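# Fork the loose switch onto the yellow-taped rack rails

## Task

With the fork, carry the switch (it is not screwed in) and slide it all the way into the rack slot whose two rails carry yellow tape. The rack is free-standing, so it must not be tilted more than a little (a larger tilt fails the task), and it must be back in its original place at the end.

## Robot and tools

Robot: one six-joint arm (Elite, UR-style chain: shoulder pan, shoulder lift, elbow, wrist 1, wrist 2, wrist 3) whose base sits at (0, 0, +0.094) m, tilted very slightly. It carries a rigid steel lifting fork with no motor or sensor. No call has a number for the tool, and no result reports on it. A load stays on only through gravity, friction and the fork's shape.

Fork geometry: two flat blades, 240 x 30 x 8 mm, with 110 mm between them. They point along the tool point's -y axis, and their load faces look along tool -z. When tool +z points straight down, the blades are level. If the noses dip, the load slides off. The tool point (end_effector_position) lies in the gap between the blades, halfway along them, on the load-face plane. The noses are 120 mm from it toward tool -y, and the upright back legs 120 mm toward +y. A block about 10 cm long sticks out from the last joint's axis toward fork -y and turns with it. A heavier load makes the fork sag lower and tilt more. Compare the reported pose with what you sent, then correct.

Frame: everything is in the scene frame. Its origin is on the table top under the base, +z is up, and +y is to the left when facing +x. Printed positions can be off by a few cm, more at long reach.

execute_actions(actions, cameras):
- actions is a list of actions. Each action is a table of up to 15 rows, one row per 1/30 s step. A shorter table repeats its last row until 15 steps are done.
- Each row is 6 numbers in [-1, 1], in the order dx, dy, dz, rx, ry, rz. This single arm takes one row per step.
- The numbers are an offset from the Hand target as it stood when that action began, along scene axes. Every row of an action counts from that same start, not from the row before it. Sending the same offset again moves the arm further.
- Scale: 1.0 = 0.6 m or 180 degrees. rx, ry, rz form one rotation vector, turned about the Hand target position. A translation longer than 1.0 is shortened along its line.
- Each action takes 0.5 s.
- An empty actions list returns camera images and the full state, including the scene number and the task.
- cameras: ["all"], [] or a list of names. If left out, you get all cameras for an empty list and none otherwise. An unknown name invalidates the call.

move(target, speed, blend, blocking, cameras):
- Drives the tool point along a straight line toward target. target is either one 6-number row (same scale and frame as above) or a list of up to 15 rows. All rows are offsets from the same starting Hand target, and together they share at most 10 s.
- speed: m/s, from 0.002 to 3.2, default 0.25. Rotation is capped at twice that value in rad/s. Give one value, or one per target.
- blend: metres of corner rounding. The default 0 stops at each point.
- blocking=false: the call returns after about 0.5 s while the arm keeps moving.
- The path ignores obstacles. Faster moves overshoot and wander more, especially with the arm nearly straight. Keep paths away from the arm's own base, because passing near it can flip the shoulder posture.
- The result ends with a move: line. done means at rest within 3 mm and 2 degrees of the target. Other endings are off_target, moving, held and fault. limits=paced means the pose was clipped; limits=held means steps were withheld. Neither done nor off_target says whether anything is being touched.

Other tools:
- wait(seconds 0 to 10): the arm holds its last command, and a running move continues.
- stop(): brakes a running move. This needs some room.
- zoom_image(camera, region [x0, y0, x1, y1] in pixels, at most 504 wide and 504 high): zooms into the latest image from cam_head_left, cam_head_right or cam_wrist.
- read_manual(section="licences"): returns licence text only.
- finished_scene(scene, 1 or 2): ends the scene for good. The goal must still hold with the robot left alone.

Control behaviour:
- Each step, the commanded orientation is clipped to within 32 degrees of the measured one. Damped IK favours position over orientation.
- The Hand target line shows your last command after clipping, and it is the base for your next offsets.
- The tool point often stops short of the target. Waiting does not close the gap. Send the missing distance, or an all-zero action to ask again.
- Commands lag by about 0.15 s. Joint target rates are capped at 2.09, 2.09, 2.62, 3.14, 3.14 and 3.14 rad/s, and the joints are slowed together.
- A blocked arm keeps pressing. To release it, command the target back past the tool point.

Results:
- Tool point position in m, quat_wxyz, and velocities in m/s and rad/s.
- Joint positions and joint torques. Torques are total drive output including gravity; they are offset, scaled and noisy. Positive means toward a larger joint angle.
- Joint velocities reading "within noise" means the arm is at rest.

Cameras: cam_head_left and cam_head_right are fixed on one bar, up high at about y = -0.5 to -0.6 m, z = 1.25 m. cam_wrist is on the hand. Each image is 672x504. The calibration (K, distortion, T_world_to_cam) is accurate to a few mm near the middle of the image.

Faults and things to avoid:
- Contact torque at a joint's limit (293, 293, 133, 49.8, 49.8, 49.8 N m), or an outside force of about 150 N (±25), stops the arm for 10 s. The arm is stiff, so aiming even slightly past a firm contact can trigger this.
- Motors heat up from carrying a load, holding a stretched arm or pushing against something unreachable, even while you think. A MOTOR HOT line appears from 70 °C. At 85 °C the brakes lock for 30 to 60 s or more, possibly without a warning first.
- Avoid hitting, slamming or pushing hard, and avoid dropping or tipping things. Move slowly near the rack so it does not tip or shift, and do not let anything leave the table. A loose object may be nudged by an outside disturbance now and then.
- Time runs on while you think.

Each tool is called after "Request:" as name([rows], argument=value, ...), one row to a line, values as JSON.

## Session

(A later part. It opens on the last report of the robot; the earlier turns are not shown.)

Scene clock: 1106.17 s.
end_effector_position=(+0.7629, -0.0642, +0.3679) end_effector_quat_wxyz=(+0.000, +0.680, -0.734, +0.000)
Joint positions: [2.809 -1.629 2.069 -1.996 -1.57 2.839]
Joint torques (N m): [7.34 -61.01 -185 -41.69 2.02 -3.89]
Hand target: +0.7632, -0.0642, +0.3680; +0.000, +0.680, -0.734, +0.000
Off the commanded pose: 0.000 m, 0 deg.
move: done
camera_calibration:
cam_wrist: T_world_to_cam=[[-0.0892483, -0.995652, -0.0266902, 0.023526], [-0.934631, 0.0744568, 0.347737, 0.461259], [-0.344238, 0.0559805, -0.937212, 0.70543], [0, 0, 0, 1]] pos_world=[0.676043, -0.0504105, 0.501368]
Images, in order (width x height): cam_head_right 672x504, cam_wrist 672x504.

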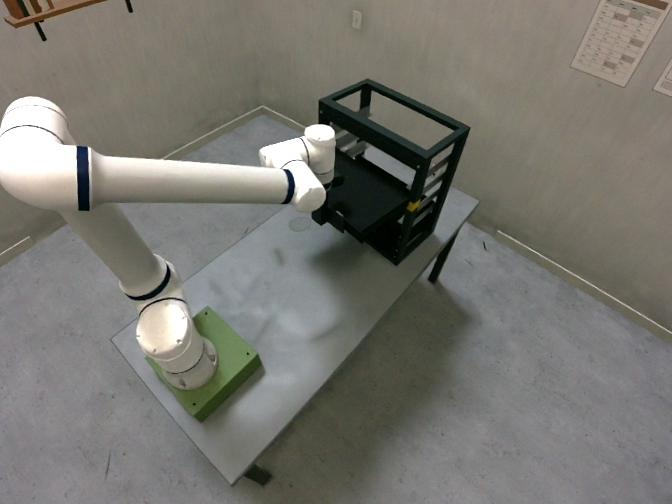

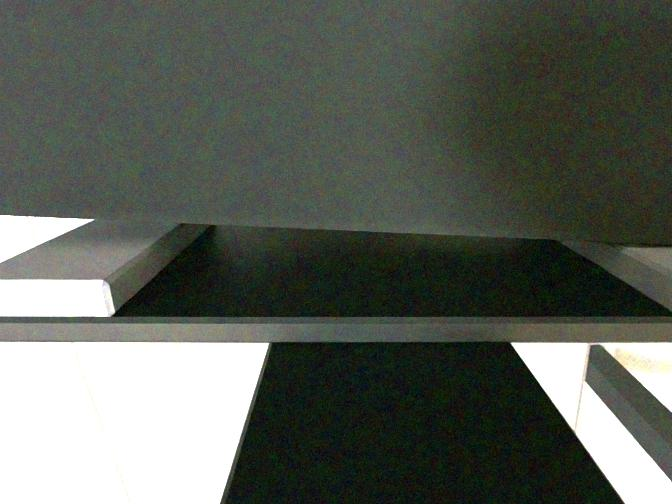

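Request:
move(target=[-0.0415, 0.0035, 0, 0, 0, 0], speed=0.06, cameras=["cam_wrist", "cam_head_right", "cam_head_left"])

Request:
zoom_image(camera="cam_head_right", region=[360, 160, 430, 230])

Request:
zoom_image(camera="cam_head_left", region=[360, 160, 430, 230])

Request:
zoom_image(camera="cam_wrist", region=[150, 50, 600, 300])

Request:
zoom_image(camera="cam_head_right", region=[380, 110, 480, 210])

Request:
zoom_image(camera="cam_head_right", region=[360, 180, 460, 280])

Scene clock: 1112.60 s.
end_effector_position=(+0.7385, -0.0621, +0.3680) end_effector_quat_wxyz=(+0.000, +0.680, -0.734, +0.000)
Joint positions: [2.796 -1.672 2.108 -1.991 -1.57 2.826]
Joint torques (N m): [-21.43 -86.41 -107.8 -15.25 1.57 -1.92]
Hand target: +0.7383, -0.0621, +0.3680; +0.000, +0.680, -0.734, +0.000
Off the commanded pose: 0.000 m, 0 deg.
move: done
camera_calibration:
cam_wrist: T_world_to_cam=[[-0.0892152, -0.995657, -0.0266054, 0.0232692], [-0.934666, 0.0744606, 0.347642, 0.438248], [-0.344152, 0.0558821, -0.93725, 0.696936], [0, 0, 0, 1]] pos_world=[0.651543, -0.0484103, 0.501469]

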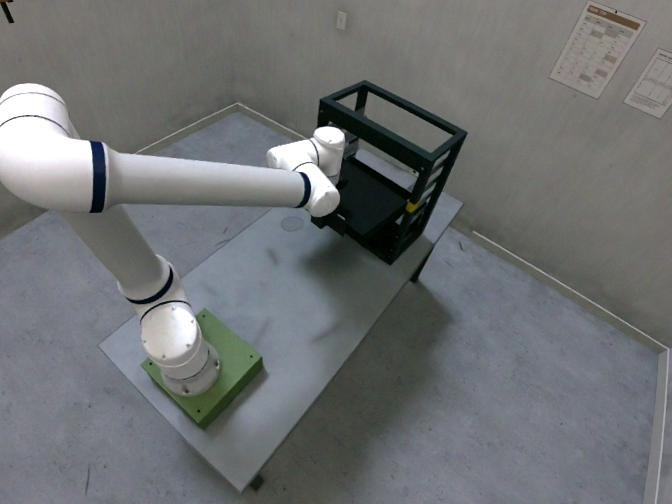

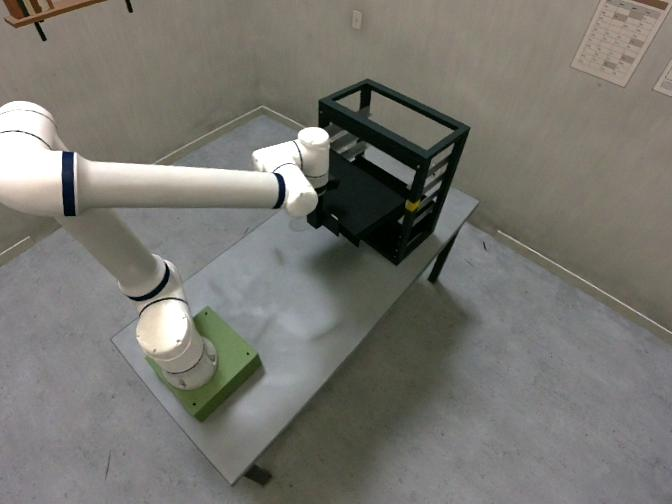

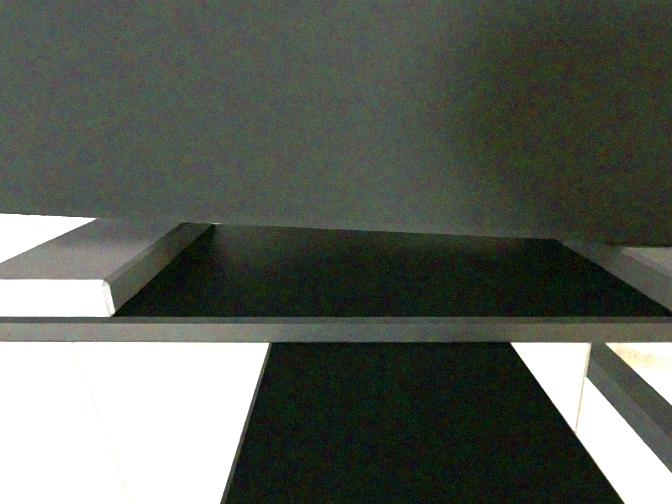

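Scaled by 7.200.

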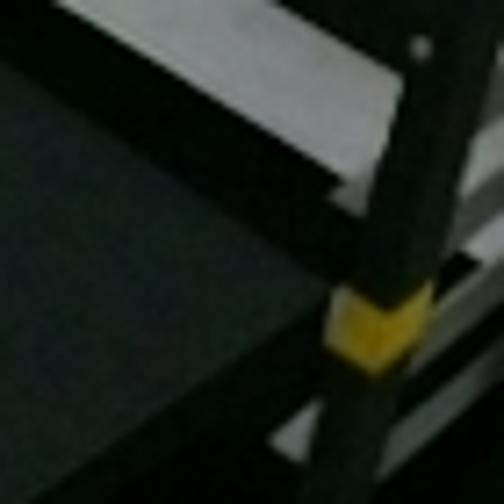

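Scaled by 7.200.

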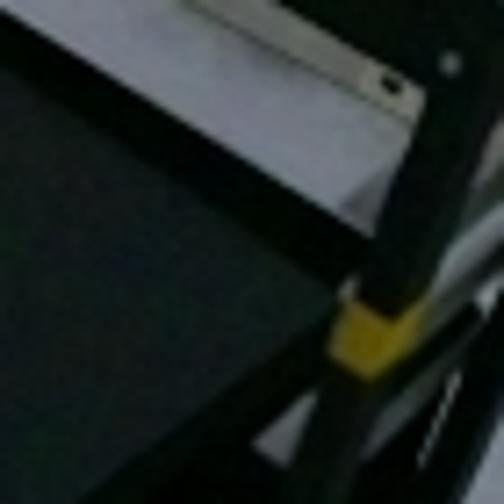

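Scaled by 1.120.

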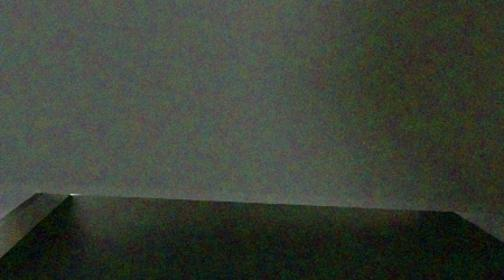

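Scaled by 5.040.

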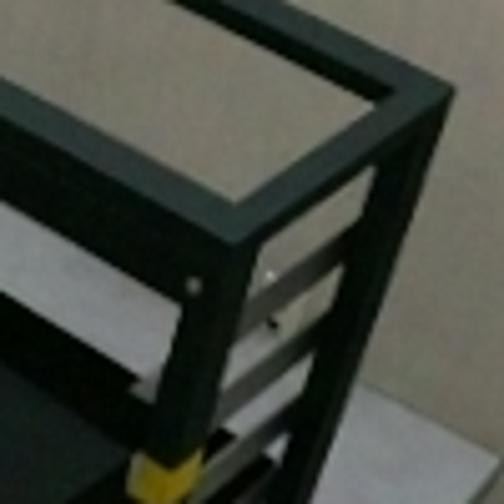

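Scaled by 5.040.

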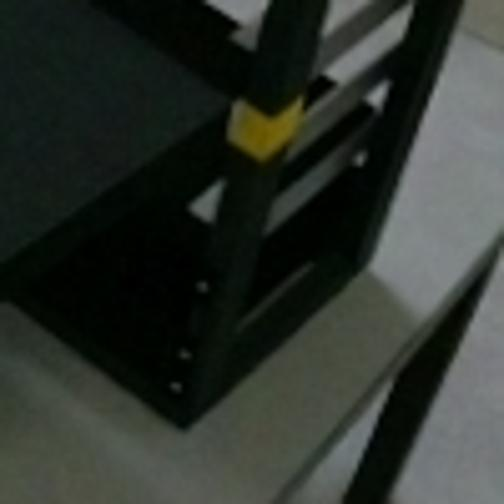

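Request:
move([
  [0.02, -0.0015, 0, 0, 0, 0],
  [0.0215, 0.0185, 0, 0, 0, 0],
], speed=0.04, cameras=["cam_wrist", "cam_head_right", "cam_head_left"])

Request:
zoom_image(camera="cam_wrist", region=[150, 50, 600, 300])

Request:
zoom_image(camera="cam_head_right", region=[360, 160, 430, 230])

Request:
zoom_image(camera="cam_head_left", region=[360, 160, 430, 230])

Scene clock: 1159.73 s.
end_effector_position=(+0.7512, -0.0512, +0.3680) end_effector_quat_wxyz=(+0.000, +0.680, -0.734, +0.000)
Joint positions: [2.822 -1.651 2.09 -1.993 -1.569 2.852]
Joint torques (N m): [10.17 -62.61 -133.47 -16.71 4.02 3.37]
Hand target: +0.7512, -0.0510, +0.3680; +0.000, +0.680, -0.734, +0.000
Off the commanded pose: 0.000 m, 0 deg.
move: done
camera_calibration:
cam_wrist: T_world_to_cam=[[-0.0892152, -0.995657, -0.0266054, 0.0353545], [-0.934666, 0.0744606, 0.347642, 0.449299], [-0.344152, 0.0558821, -0.93725, 0.700692], [0, 0, 0, 1]] pos_world=[0.664243, -0.0374103, 0.501469]

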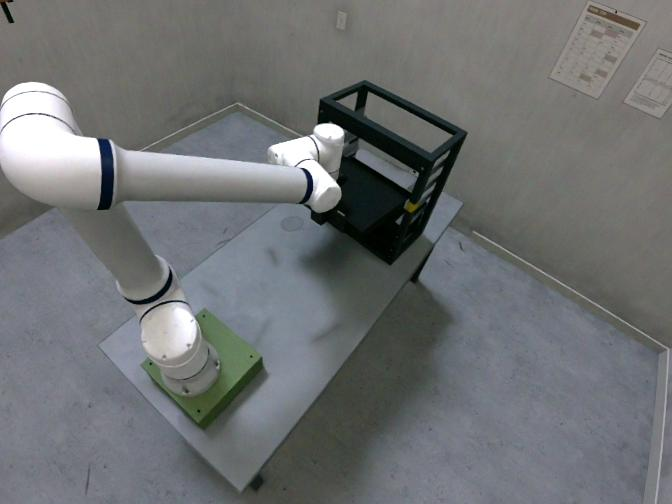

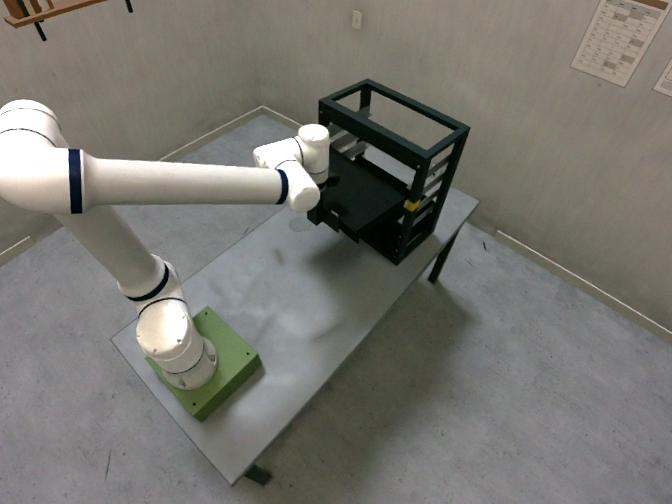

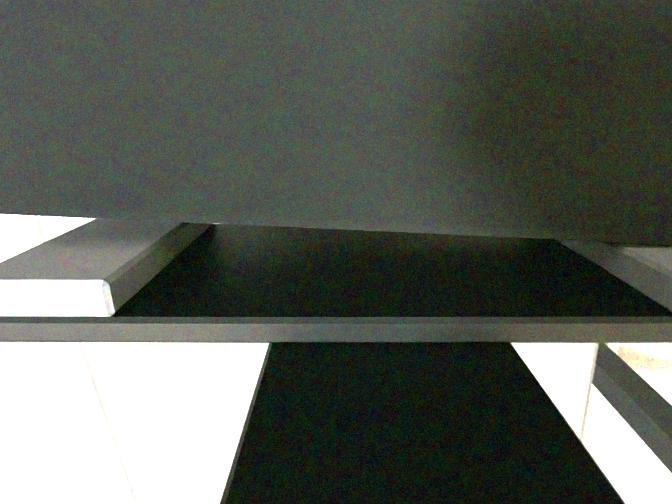

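Scaled by 1.120.

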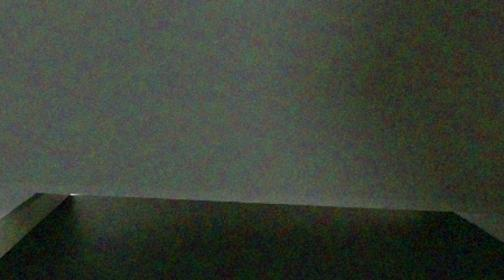

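Scaled by 7.200.

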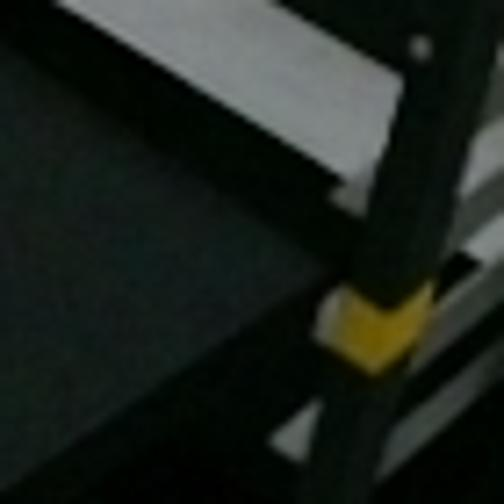

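Scaled by 7.200.

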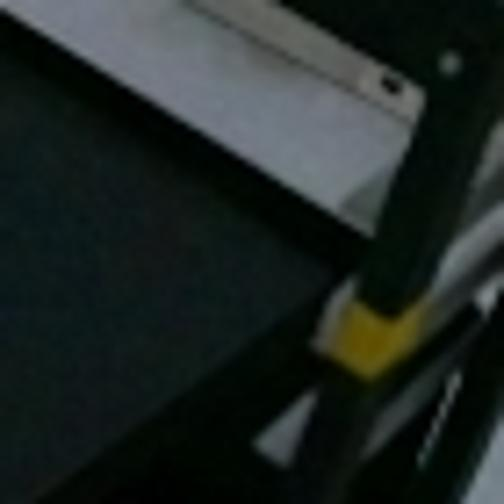

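Request:
move(target=[0.02, -0.0015, 0, 0, 0, 0], speed=0.04, cameras=["cam_wrist", "cam_head_right"])

Request:
zoom_image(camera="cam_wrist", region=[150, 50, 600, 300])

Request:
zoom_image(camera="cam_head_right", region=[360, 160, 430, 230])

Scene clock: 1166.93 s.
end_effector_position=(+0.7630, -0.0519, +0.3680) end_effector_quat_wxyz=(+0.000, +0.680, -0.734, +0.000)
Joint positions: [2.828 -1.63 2.071 -1.995 -1.569 2.858]
Joint torques (N m): [10.49 -65.68 -132.66 -20.05 5.26 3.38]
Hand target: +0.7632, -0.0519, +0.3680; +0.000, +0.680, -0.734, +0.000
Off the commanded pose: 0.000 m, 0 deg.
move: done
camera_calibration:
cam_wrist: T_world_to_cam=[[-0.0892152, -0.995657, -0.0266054, 0.0357103], [-0.934666, 0.0744606, 0.347642, 0.46038], [-0.344152, 0.0558821, -0.93725, 0.704792], [0, 0, 0, 1]] pos_world=[0.676043, -0.0381103, 0.501469]
Images, in order (width x height): cam_head_right 672x504, cam_wrist 672x504.

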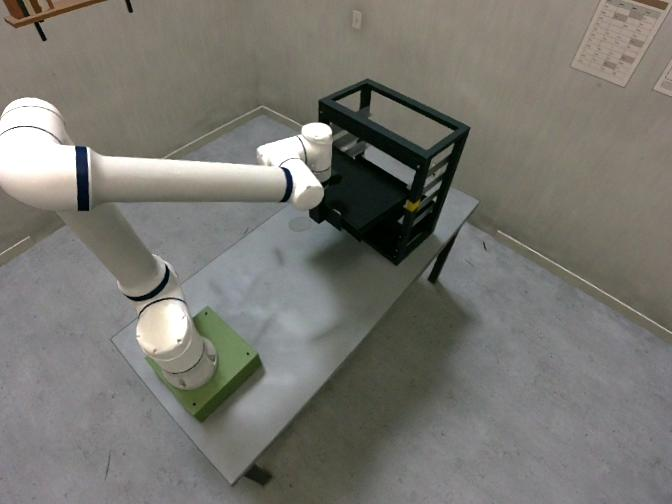

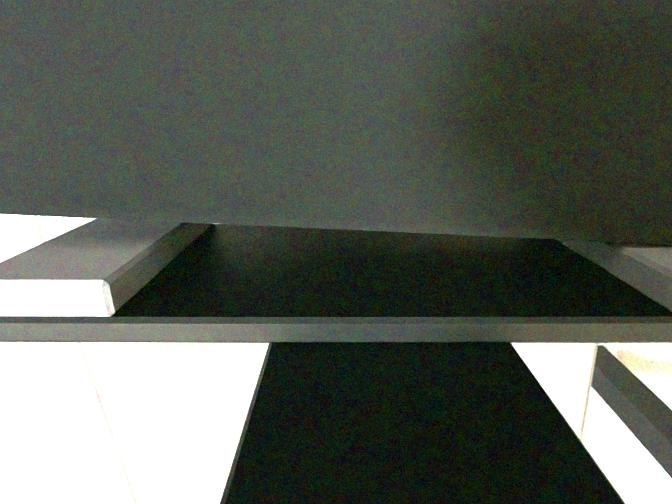

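Scaled by 1.120.

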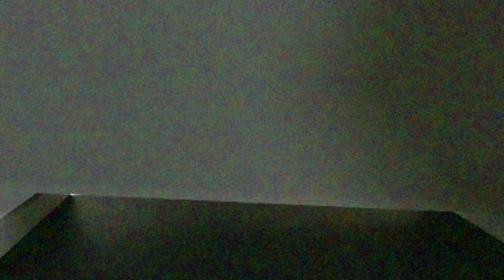

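Scaled by 7.200.

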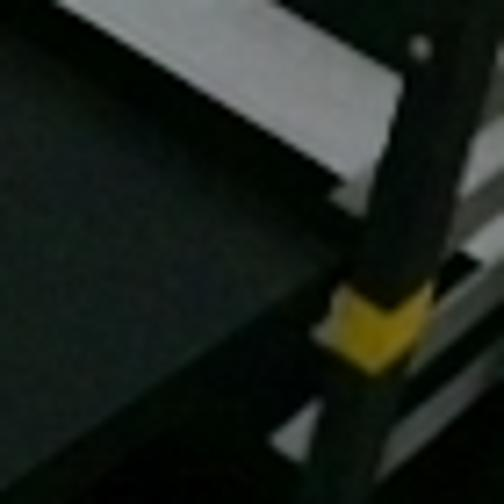

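Request:
move(target=[0.02, -0.0015, 0, 0, 0, 0], speed=0.04, cameras=["cam_wrist", "cam_head_right"])

Request:
zoom_image(camera="cam_wrist", region=[150, 50, 600, 300])

Request:
zoom_image(camera="cam_head_right", region=[360, 160, 430, 230])

Scene clock: 1172.93 s.
end_effector_position=(+0.7749, -0.0528, +0.3680) end_effector_quat_wxyz=(+0.000, +0.680, -0.734, +0.000)
Joint positions: [2.834 -1.609 2.051 -1.997 -1.569 2.863]
Joint torques (N m): [9.3 -67.51 -132.41 -20.17 5.22 3.38]
Hand target: +0.7752, -0.0528, +0.3680; +0.000, +0.680, -0.734, +0.000
Off the commanded pose: 0.000 m, 0 deg.
move: done
camera_calibration:
cam_wrist: T_world_to_cam=[[-0.0892152, -0.995657, -0.0266054, 0.0358847], [-0.934666, 0.0744606, 0.347642, 0.471663], [-0.344152, 0.0558821, -0.93725, 0.708972], [0, 0, 0, 1]] pos_world=[0.688043, -0.0390103, 0.501469]
Images, in order (width x height): cam_head_right 672x504, cam_wrist 672x504.

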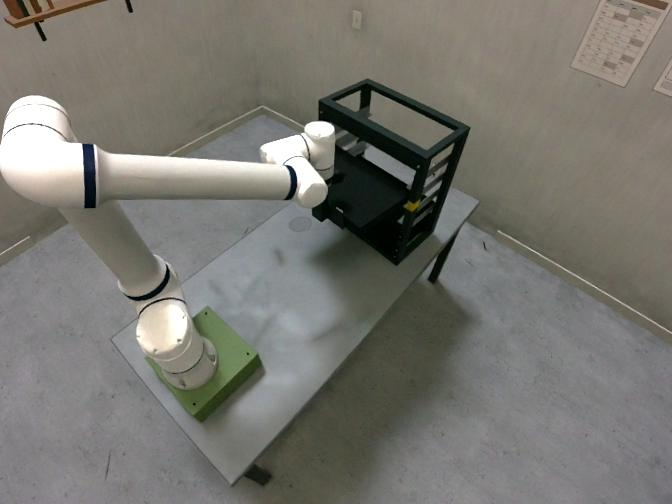

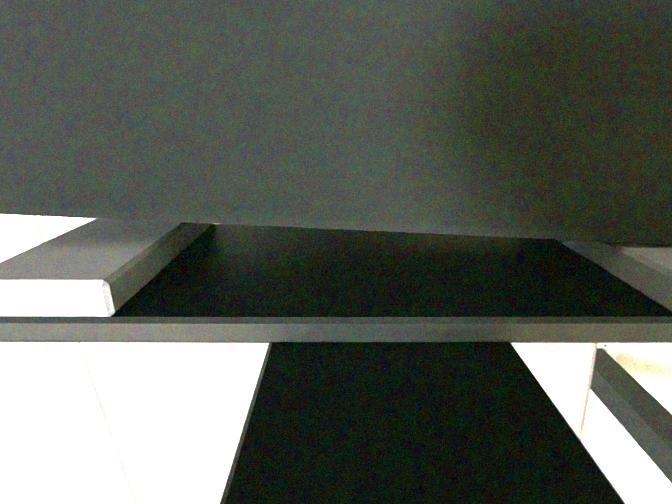

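Scaled by 1.120.

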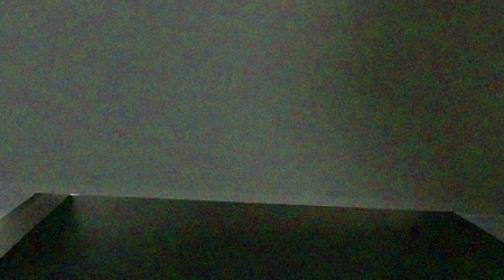

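Scaled by 7.200.

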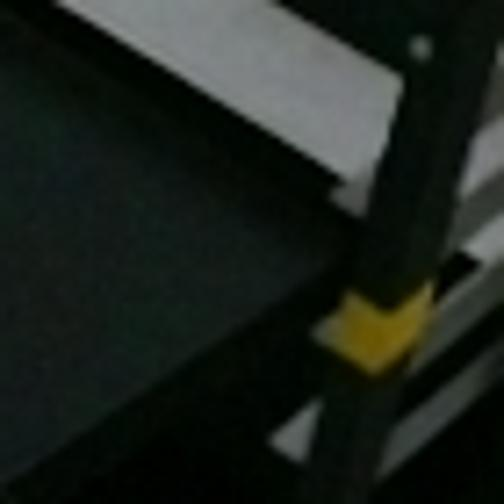

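Request:
move(target=[0.0277, -0.0115, 0, 0, 0, 0.0139], speed=0.04, cameras=["cam_wrist", "cam_head_right", "cam_head_left"])

Request:
zoom_image(camera="cam_wrist", region=[150, 50, 600, 300])

Request:
zoom_image(camera="cam_head_right", region=[340, 140, 440, 240])

Request:
zoom_image(camera="cam_head_left", region=[340, 140, 440, 240])

Scene clock: 1183.00 s.
end_effector_position=(+0.7917, -0.0597, +0.3680) end_effector_quat_wxyz=(+0.000, +0.695, -0.719, +0.000)
Joint positions: [2.823 -1.579 2.023 -1.998 -1.57 2.809]
Joint torques (N m): [-23.13 -70.08 -132.76 -19.85 1.73 -1.95]
Hand target: +0.7918, -0.0597, +0.3680; +0.000, +0.695, -0.719, +0.000
Off the commanded pose: 0.000 m, 0 deg.
move: done
camera_calibration:
cam_wrist: T_world_to_cam=[[-0.0459138, -0.998591, -0.0265968, -0.00392414], [-0.937009, 0.0338226, 0.347663, 0.487236], [-0.346274, 0.040884, -0.937242, 0.715895], [0, 0, 0, 1]] pos_world=[0.70426, -0.0496668, 0.501469]

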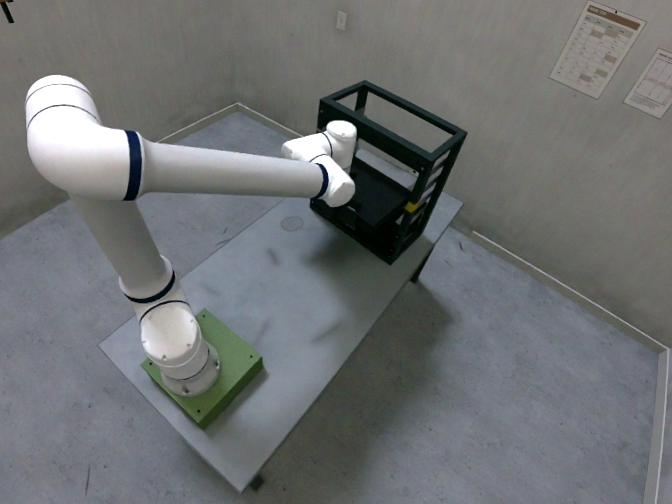

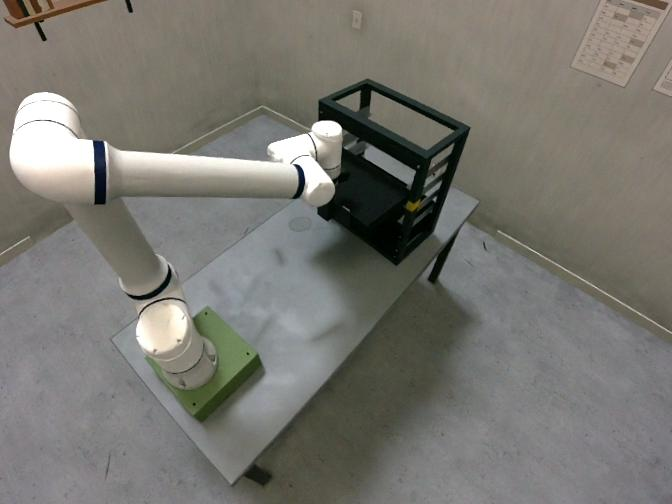

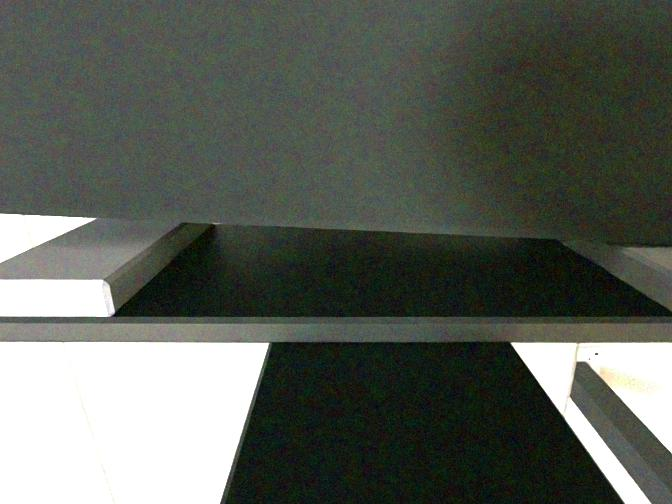

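Scaled by 1.120.

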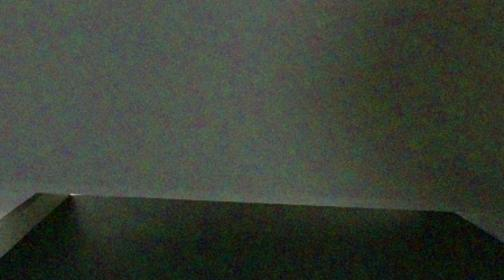

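Scaled by 5.040.

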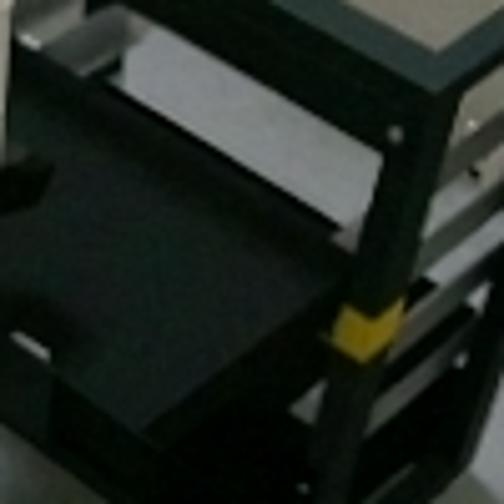

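Scaled by 5.040.

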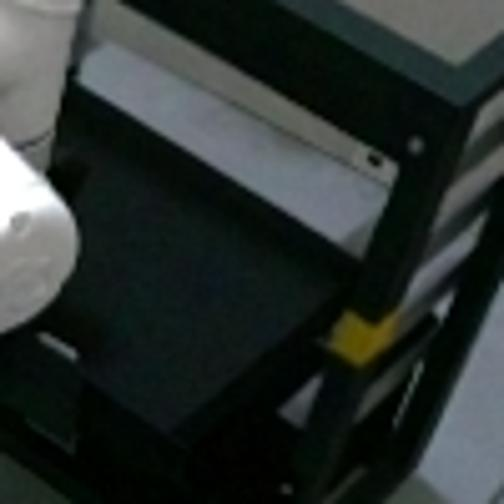

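Request:
move(target=[0.0831, -0.0062, 0, 0, 0, 0], speed=0.06, cameras=["cam_wrist", "cam_head_right"])

Request:
zoom_image(camera="cam_wrist", region=[150, 50, 600, 300])

Request:
zoom_image(camera="cam_head_right", region=[340, 140, 440, 240])

Scene clock: 1187.87 s.
end_effector_position=(+0.8415, -0.0634, +0.3680) end_effector_quat_wxyz=(+0.000, +0.695, -0.719, +0.000)
Joint positions: [2.844 -1.496 1.937 -1.997 -1.569 2.83]
Joint torques (N m): [9.47 -84.01 -132.09 -15.14 4.54 3.26]
Hand target: +0.8417, -0.0634, +0.3680; +0.000, +0.695, -0.719, +0.000
Off the commanded pose: 0.000 m, 0 deg.
move: done
camera_calibration:
cam_wrist: T_world_to_cam=[[-0.0457259, -0.998598, -0.0266643, -0.00554041], [-0.937018, 0.033623, 0.34766, 0.534025], [-0.346276, 0.0408819, -0.937241, 0.733296], [0, 0, 0, 1]] pos_world=[0.75406, -0.0534667, 0.501468]
Images, in order (width x height): cam_head_right 672x504, cam_wrist 672x504.

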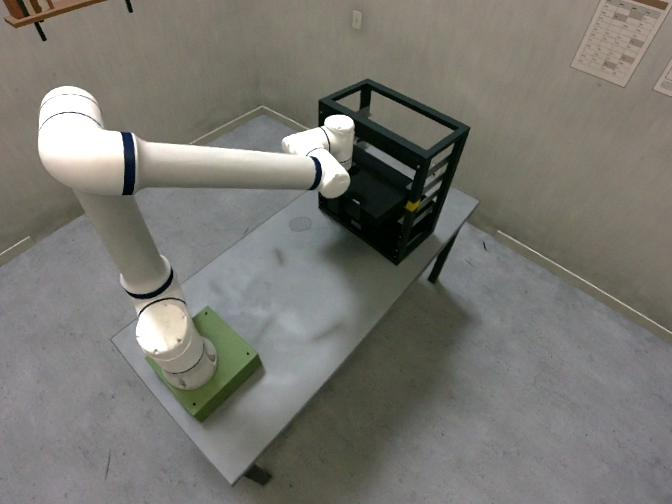

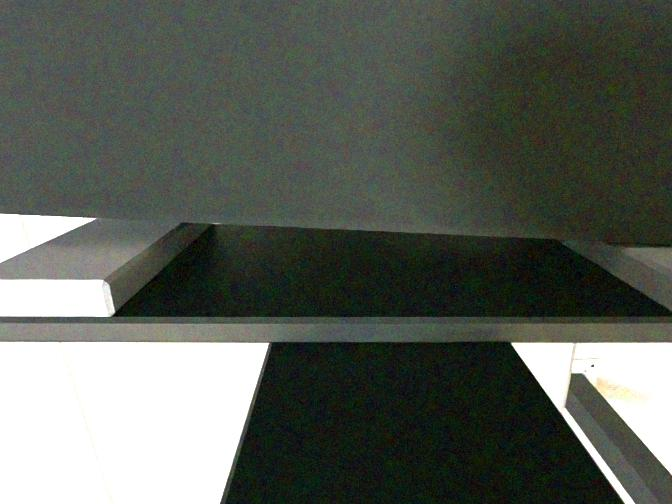

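Scaled by 1.120.

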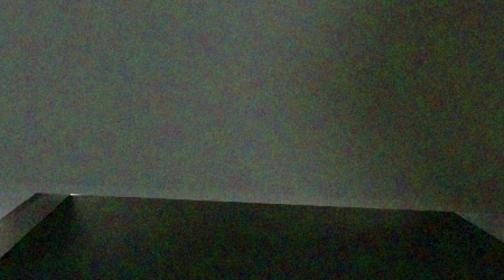

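Scaled by 5.040.

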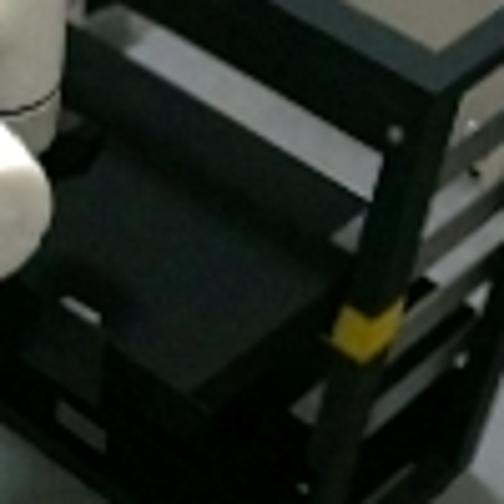

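Request:
move(target=[0.1333, -0.01, 0, 0, 0, 0], speed=0.06, cameras=["cam_wrist", "cam_head_right", "cam_head_left"])

Request:
zoom_image(camera="cam_wrist", region=[150, 50, 600, 300])

Request:
zoom_image(camera="cam_head_right", region=[300, 100, 440, 240])

Request:
zoom_image(camera="cam_head_left", region=[300, 100, 440, 240])

Scene clock: 1193.83 s.
end_effector_position=(+0.9214, -0.0694, +0.3680) end_effector_quat_wxyz=(+0.000, +0.695, -0.719, +0.000)
Joint positions: [2.872 -1.368 1.79 -1.978 -1.569 2.858]
Joint torques (N m): [13.63 -101.12 -134.8 -15.3 4.86 3.33]
Hand target: +0.9216, -0.0694, +0.3680; +0.000, +0.695, -0.719, +0.000
Off the commanded pose: 0.000 m, 0 deg.
move: done
camera_calibration:
cam_wrist: T_world_to_cam=[[-0.0456319, -0.998601, -0.026698, -0.0079401], [-0.937022, 0.0335232, 0.347659, 0.609093], [-0.346278, 0.0408809, -0.937241, 0.761209], [0, 0, 0, 1]] pos_world=[0.83396, -0.0594667, 0.501468]

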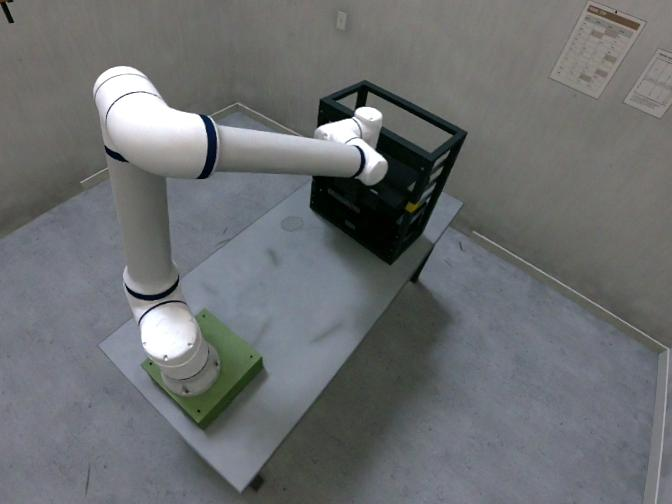

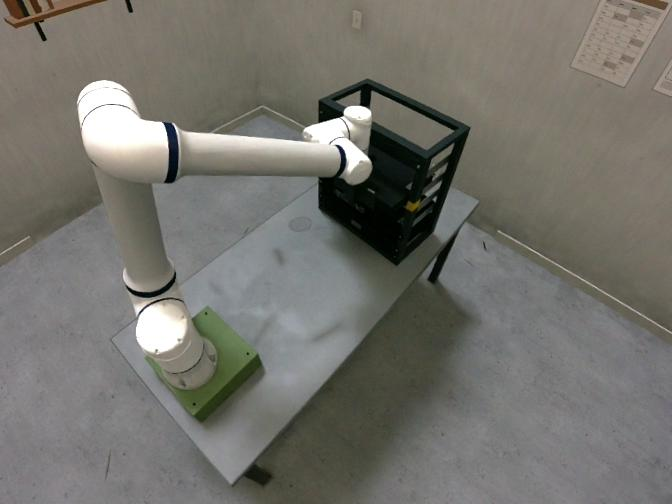

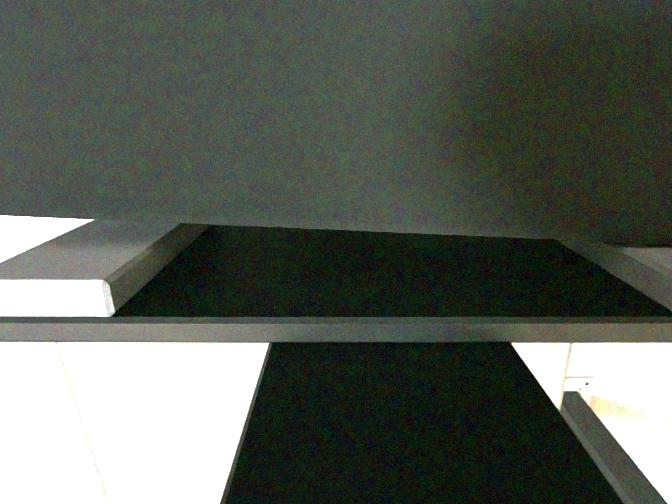

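Scaled by 1.120.

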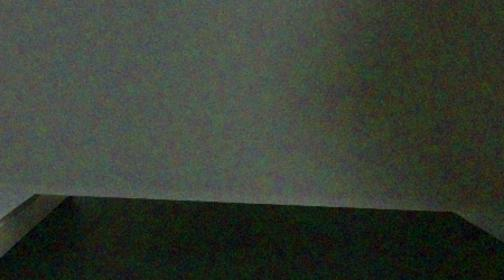

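Scaled by 3.600.

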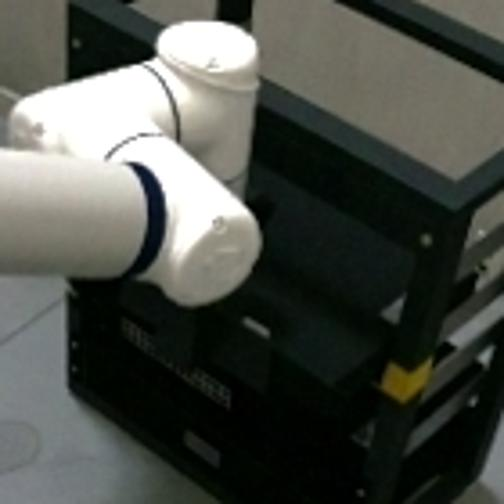

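Scaled by 3.600.

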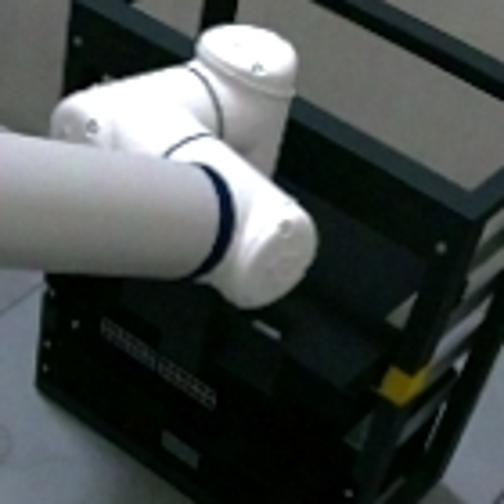

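Request:
move(target=[0, 0, -0.0433, 0, 0, 0], speed=0.025, cameras=["cam_wrist", "cam_head_right"])

Request:
zoom_image(camera="cam_head_right", region=[300, 100, 440, 240])

Scene clock: 1201.57 s.
end_effector_position=(+0.9216, -0.0694, +0.3422) end_effector_quat_wxyz=(+0.000, +0.695, -0.719, +0.000)
Joint positions: [2.872 -1.349 1.817 -2.023 -1.569 2.858]
Joint torques (N m): [9.62 -67.52 -69.18 -9.88 -1.64 2.24]
Hand target: +0.9216, -0.0694, +0.3420; +0.000, +0.695, -0.719, +0.000
Off the commanded pose: 0.000 m, 0 deg.
move: done
camera_calibration:
cam_wrist: T_world_to_cam=[[-0.0455983, -0.998606, -0.026604, -0.00869262], [-0.937023, 0.0335243, 0.347656, 0.618252], [-0.346279, 0.040781, -0.937245, 0.737095], [0, 0, 0, 1]] pos_world=[0.83416, -0.0594665, 0.475669]
Images, in order (width x height): cam_head_right 672x504, cam_wrist 672x504.

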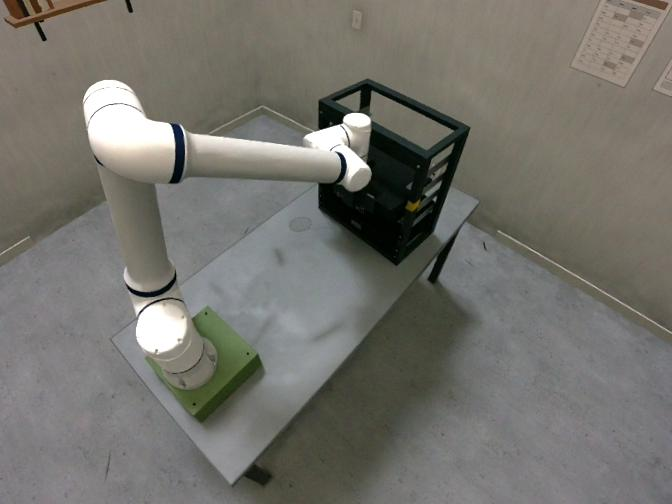

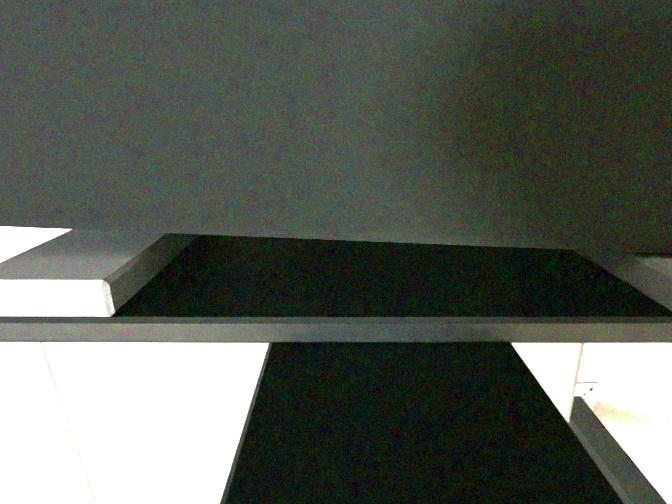

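Scaled by 3.600.

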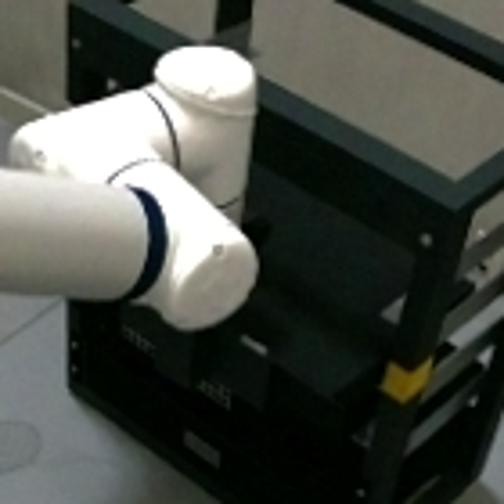

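Request:
move([
  [-0.4605, 0.0338, 0, 0, 0, 0],
  [-0.4605, 0.1168, 0.0617, 0, 0, -0.0122],
  [-0.4027, 0.1125, 0.0617, 0, 0, -0.0122],
], speed=[0.12, 0.15, 0.06], blend=[0.01, 0.01, 0], cameras=["all"])

Request:
zoom_image(camera="cam_head_right", region=[290, 80, 480, 280])

Request:
zoom_image(camera="cam_head_left", region=[290, 80, 480, 280])

Scene clock: 1221.40 s.
end_effector_position=(+0.6798, -0.0019, +0.3790) end_effector_quat_wxyz=(+0.000, +0.682, -0.732, +0.000)
Joint positions: [2.861 -1.796 2.185 -1.944 -1.569 2.886]
Joint torques (N m): [9.64 -22.35 -96.47 -10.3 -2 3.27]
Hand target: +0.6800, -0.0019, +0.3790; +0.000, +0.682, -0.732, +0.000
Off the commanded pose: 0.000 m, 0 deg.
move: done
camera_calibration:
cam_wrist: T_world_to_cam=[[-0.0839043, -0.996119, -0.0265947, 0.0747228], [-0.935055, 0.0694797, 0.347628, 0.375414], [-0.344431, 0.054035, -0.937255, 0.683897], [0, 0, 0, 1]] pos_world=[0.592857, 0.0113948, 0.512469]

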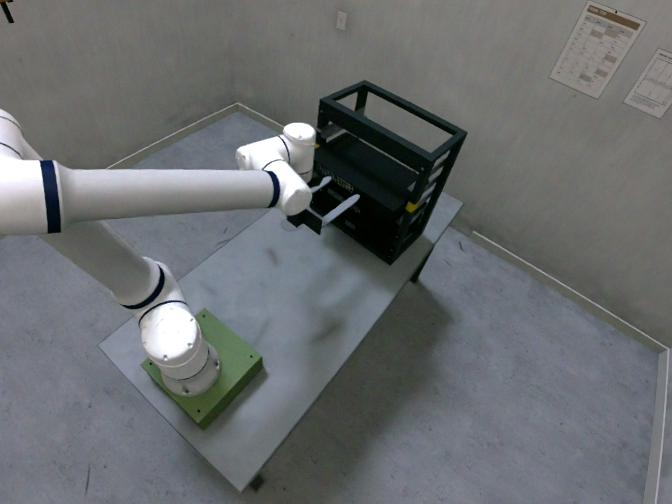

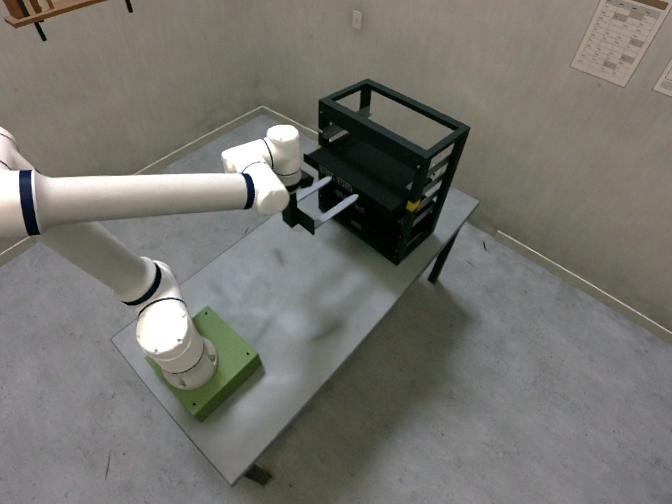

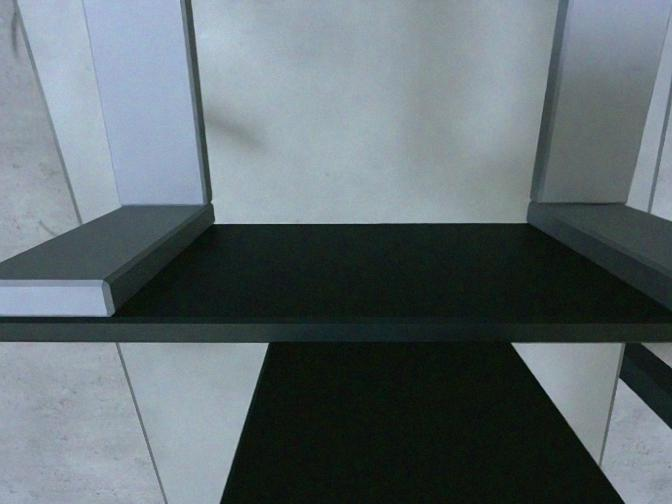

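Scaled by 2.520.

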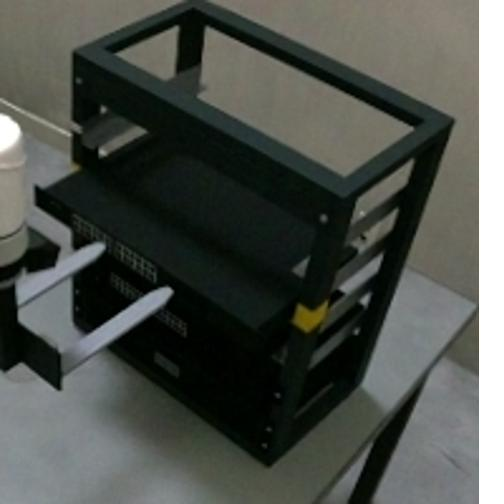

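Scaled by 2.520.

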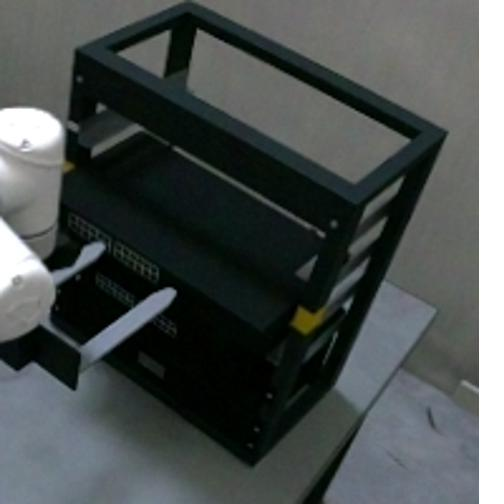

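Request:
move(target=[0.125, -0.0095, 0, 0, 0, 0], speed=0.06, cameras=["cam_head_left", "cam_head_right"])

Request:
zoom_image(camera="cam_head_right", region=[300, 100, 440, 240])

Request:
zoom_image(camera="cam_head_left", region=[300, 100, 440, 240])

Scene clock: 1229.63 s.
end_effector_position=(+0.7548, -0.0076, +0.3791) end_effector_quat_wxyz=(+0.000, +0.682, -0.732, +0.000)
Joint positions: [2.893 -1.656 2.072 -1.971 -1.568 2.918]
Joint torques (N m): [10.32 -34.84 -109.39 -16.16 2.15 2.72]
Hand target: +0.7550, -0.0076, +0.3790; +0.000, +0.682, -0.732, +0.000
Off the commanded pose: 0.000 m, 0 deg.
move: done
Images, in order (width x height): cam_head_left 672x504, cam_head_right 672x504.

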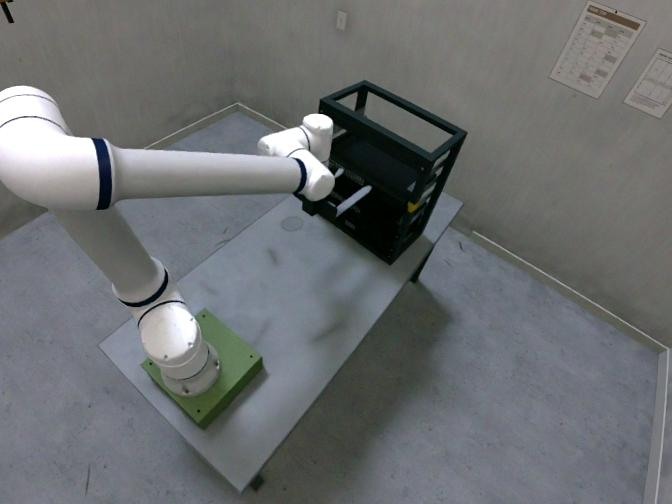

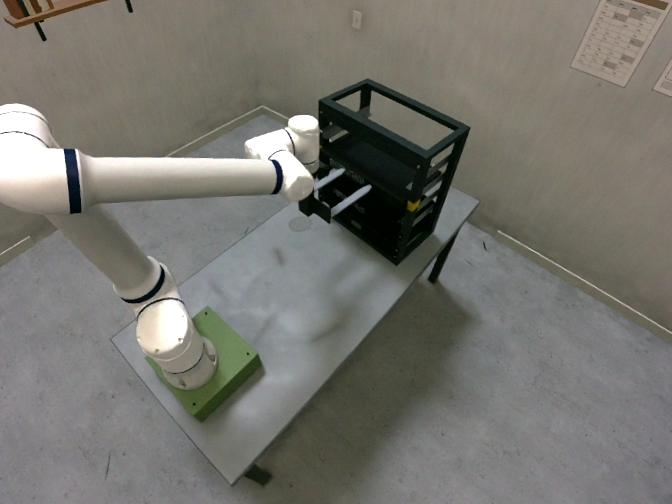

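Scaled by 3.600.

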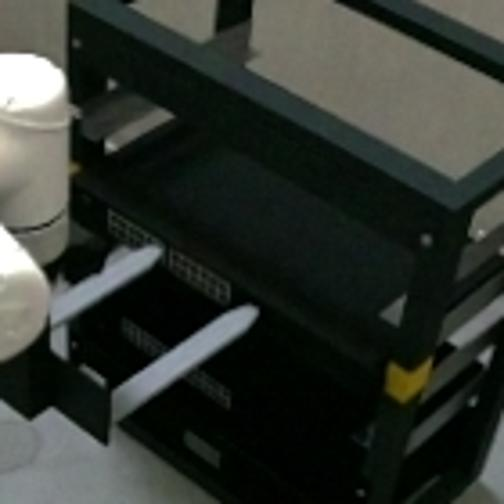

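Scaled by 3.600.

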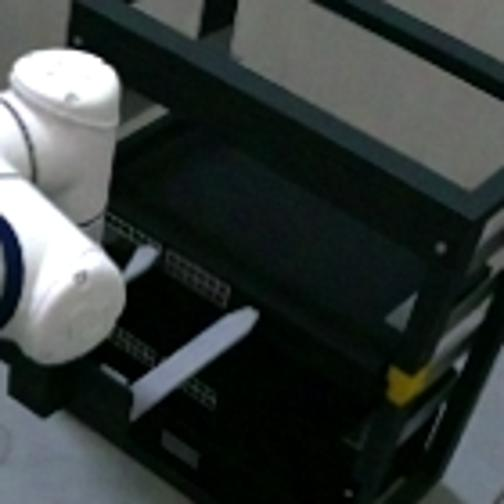

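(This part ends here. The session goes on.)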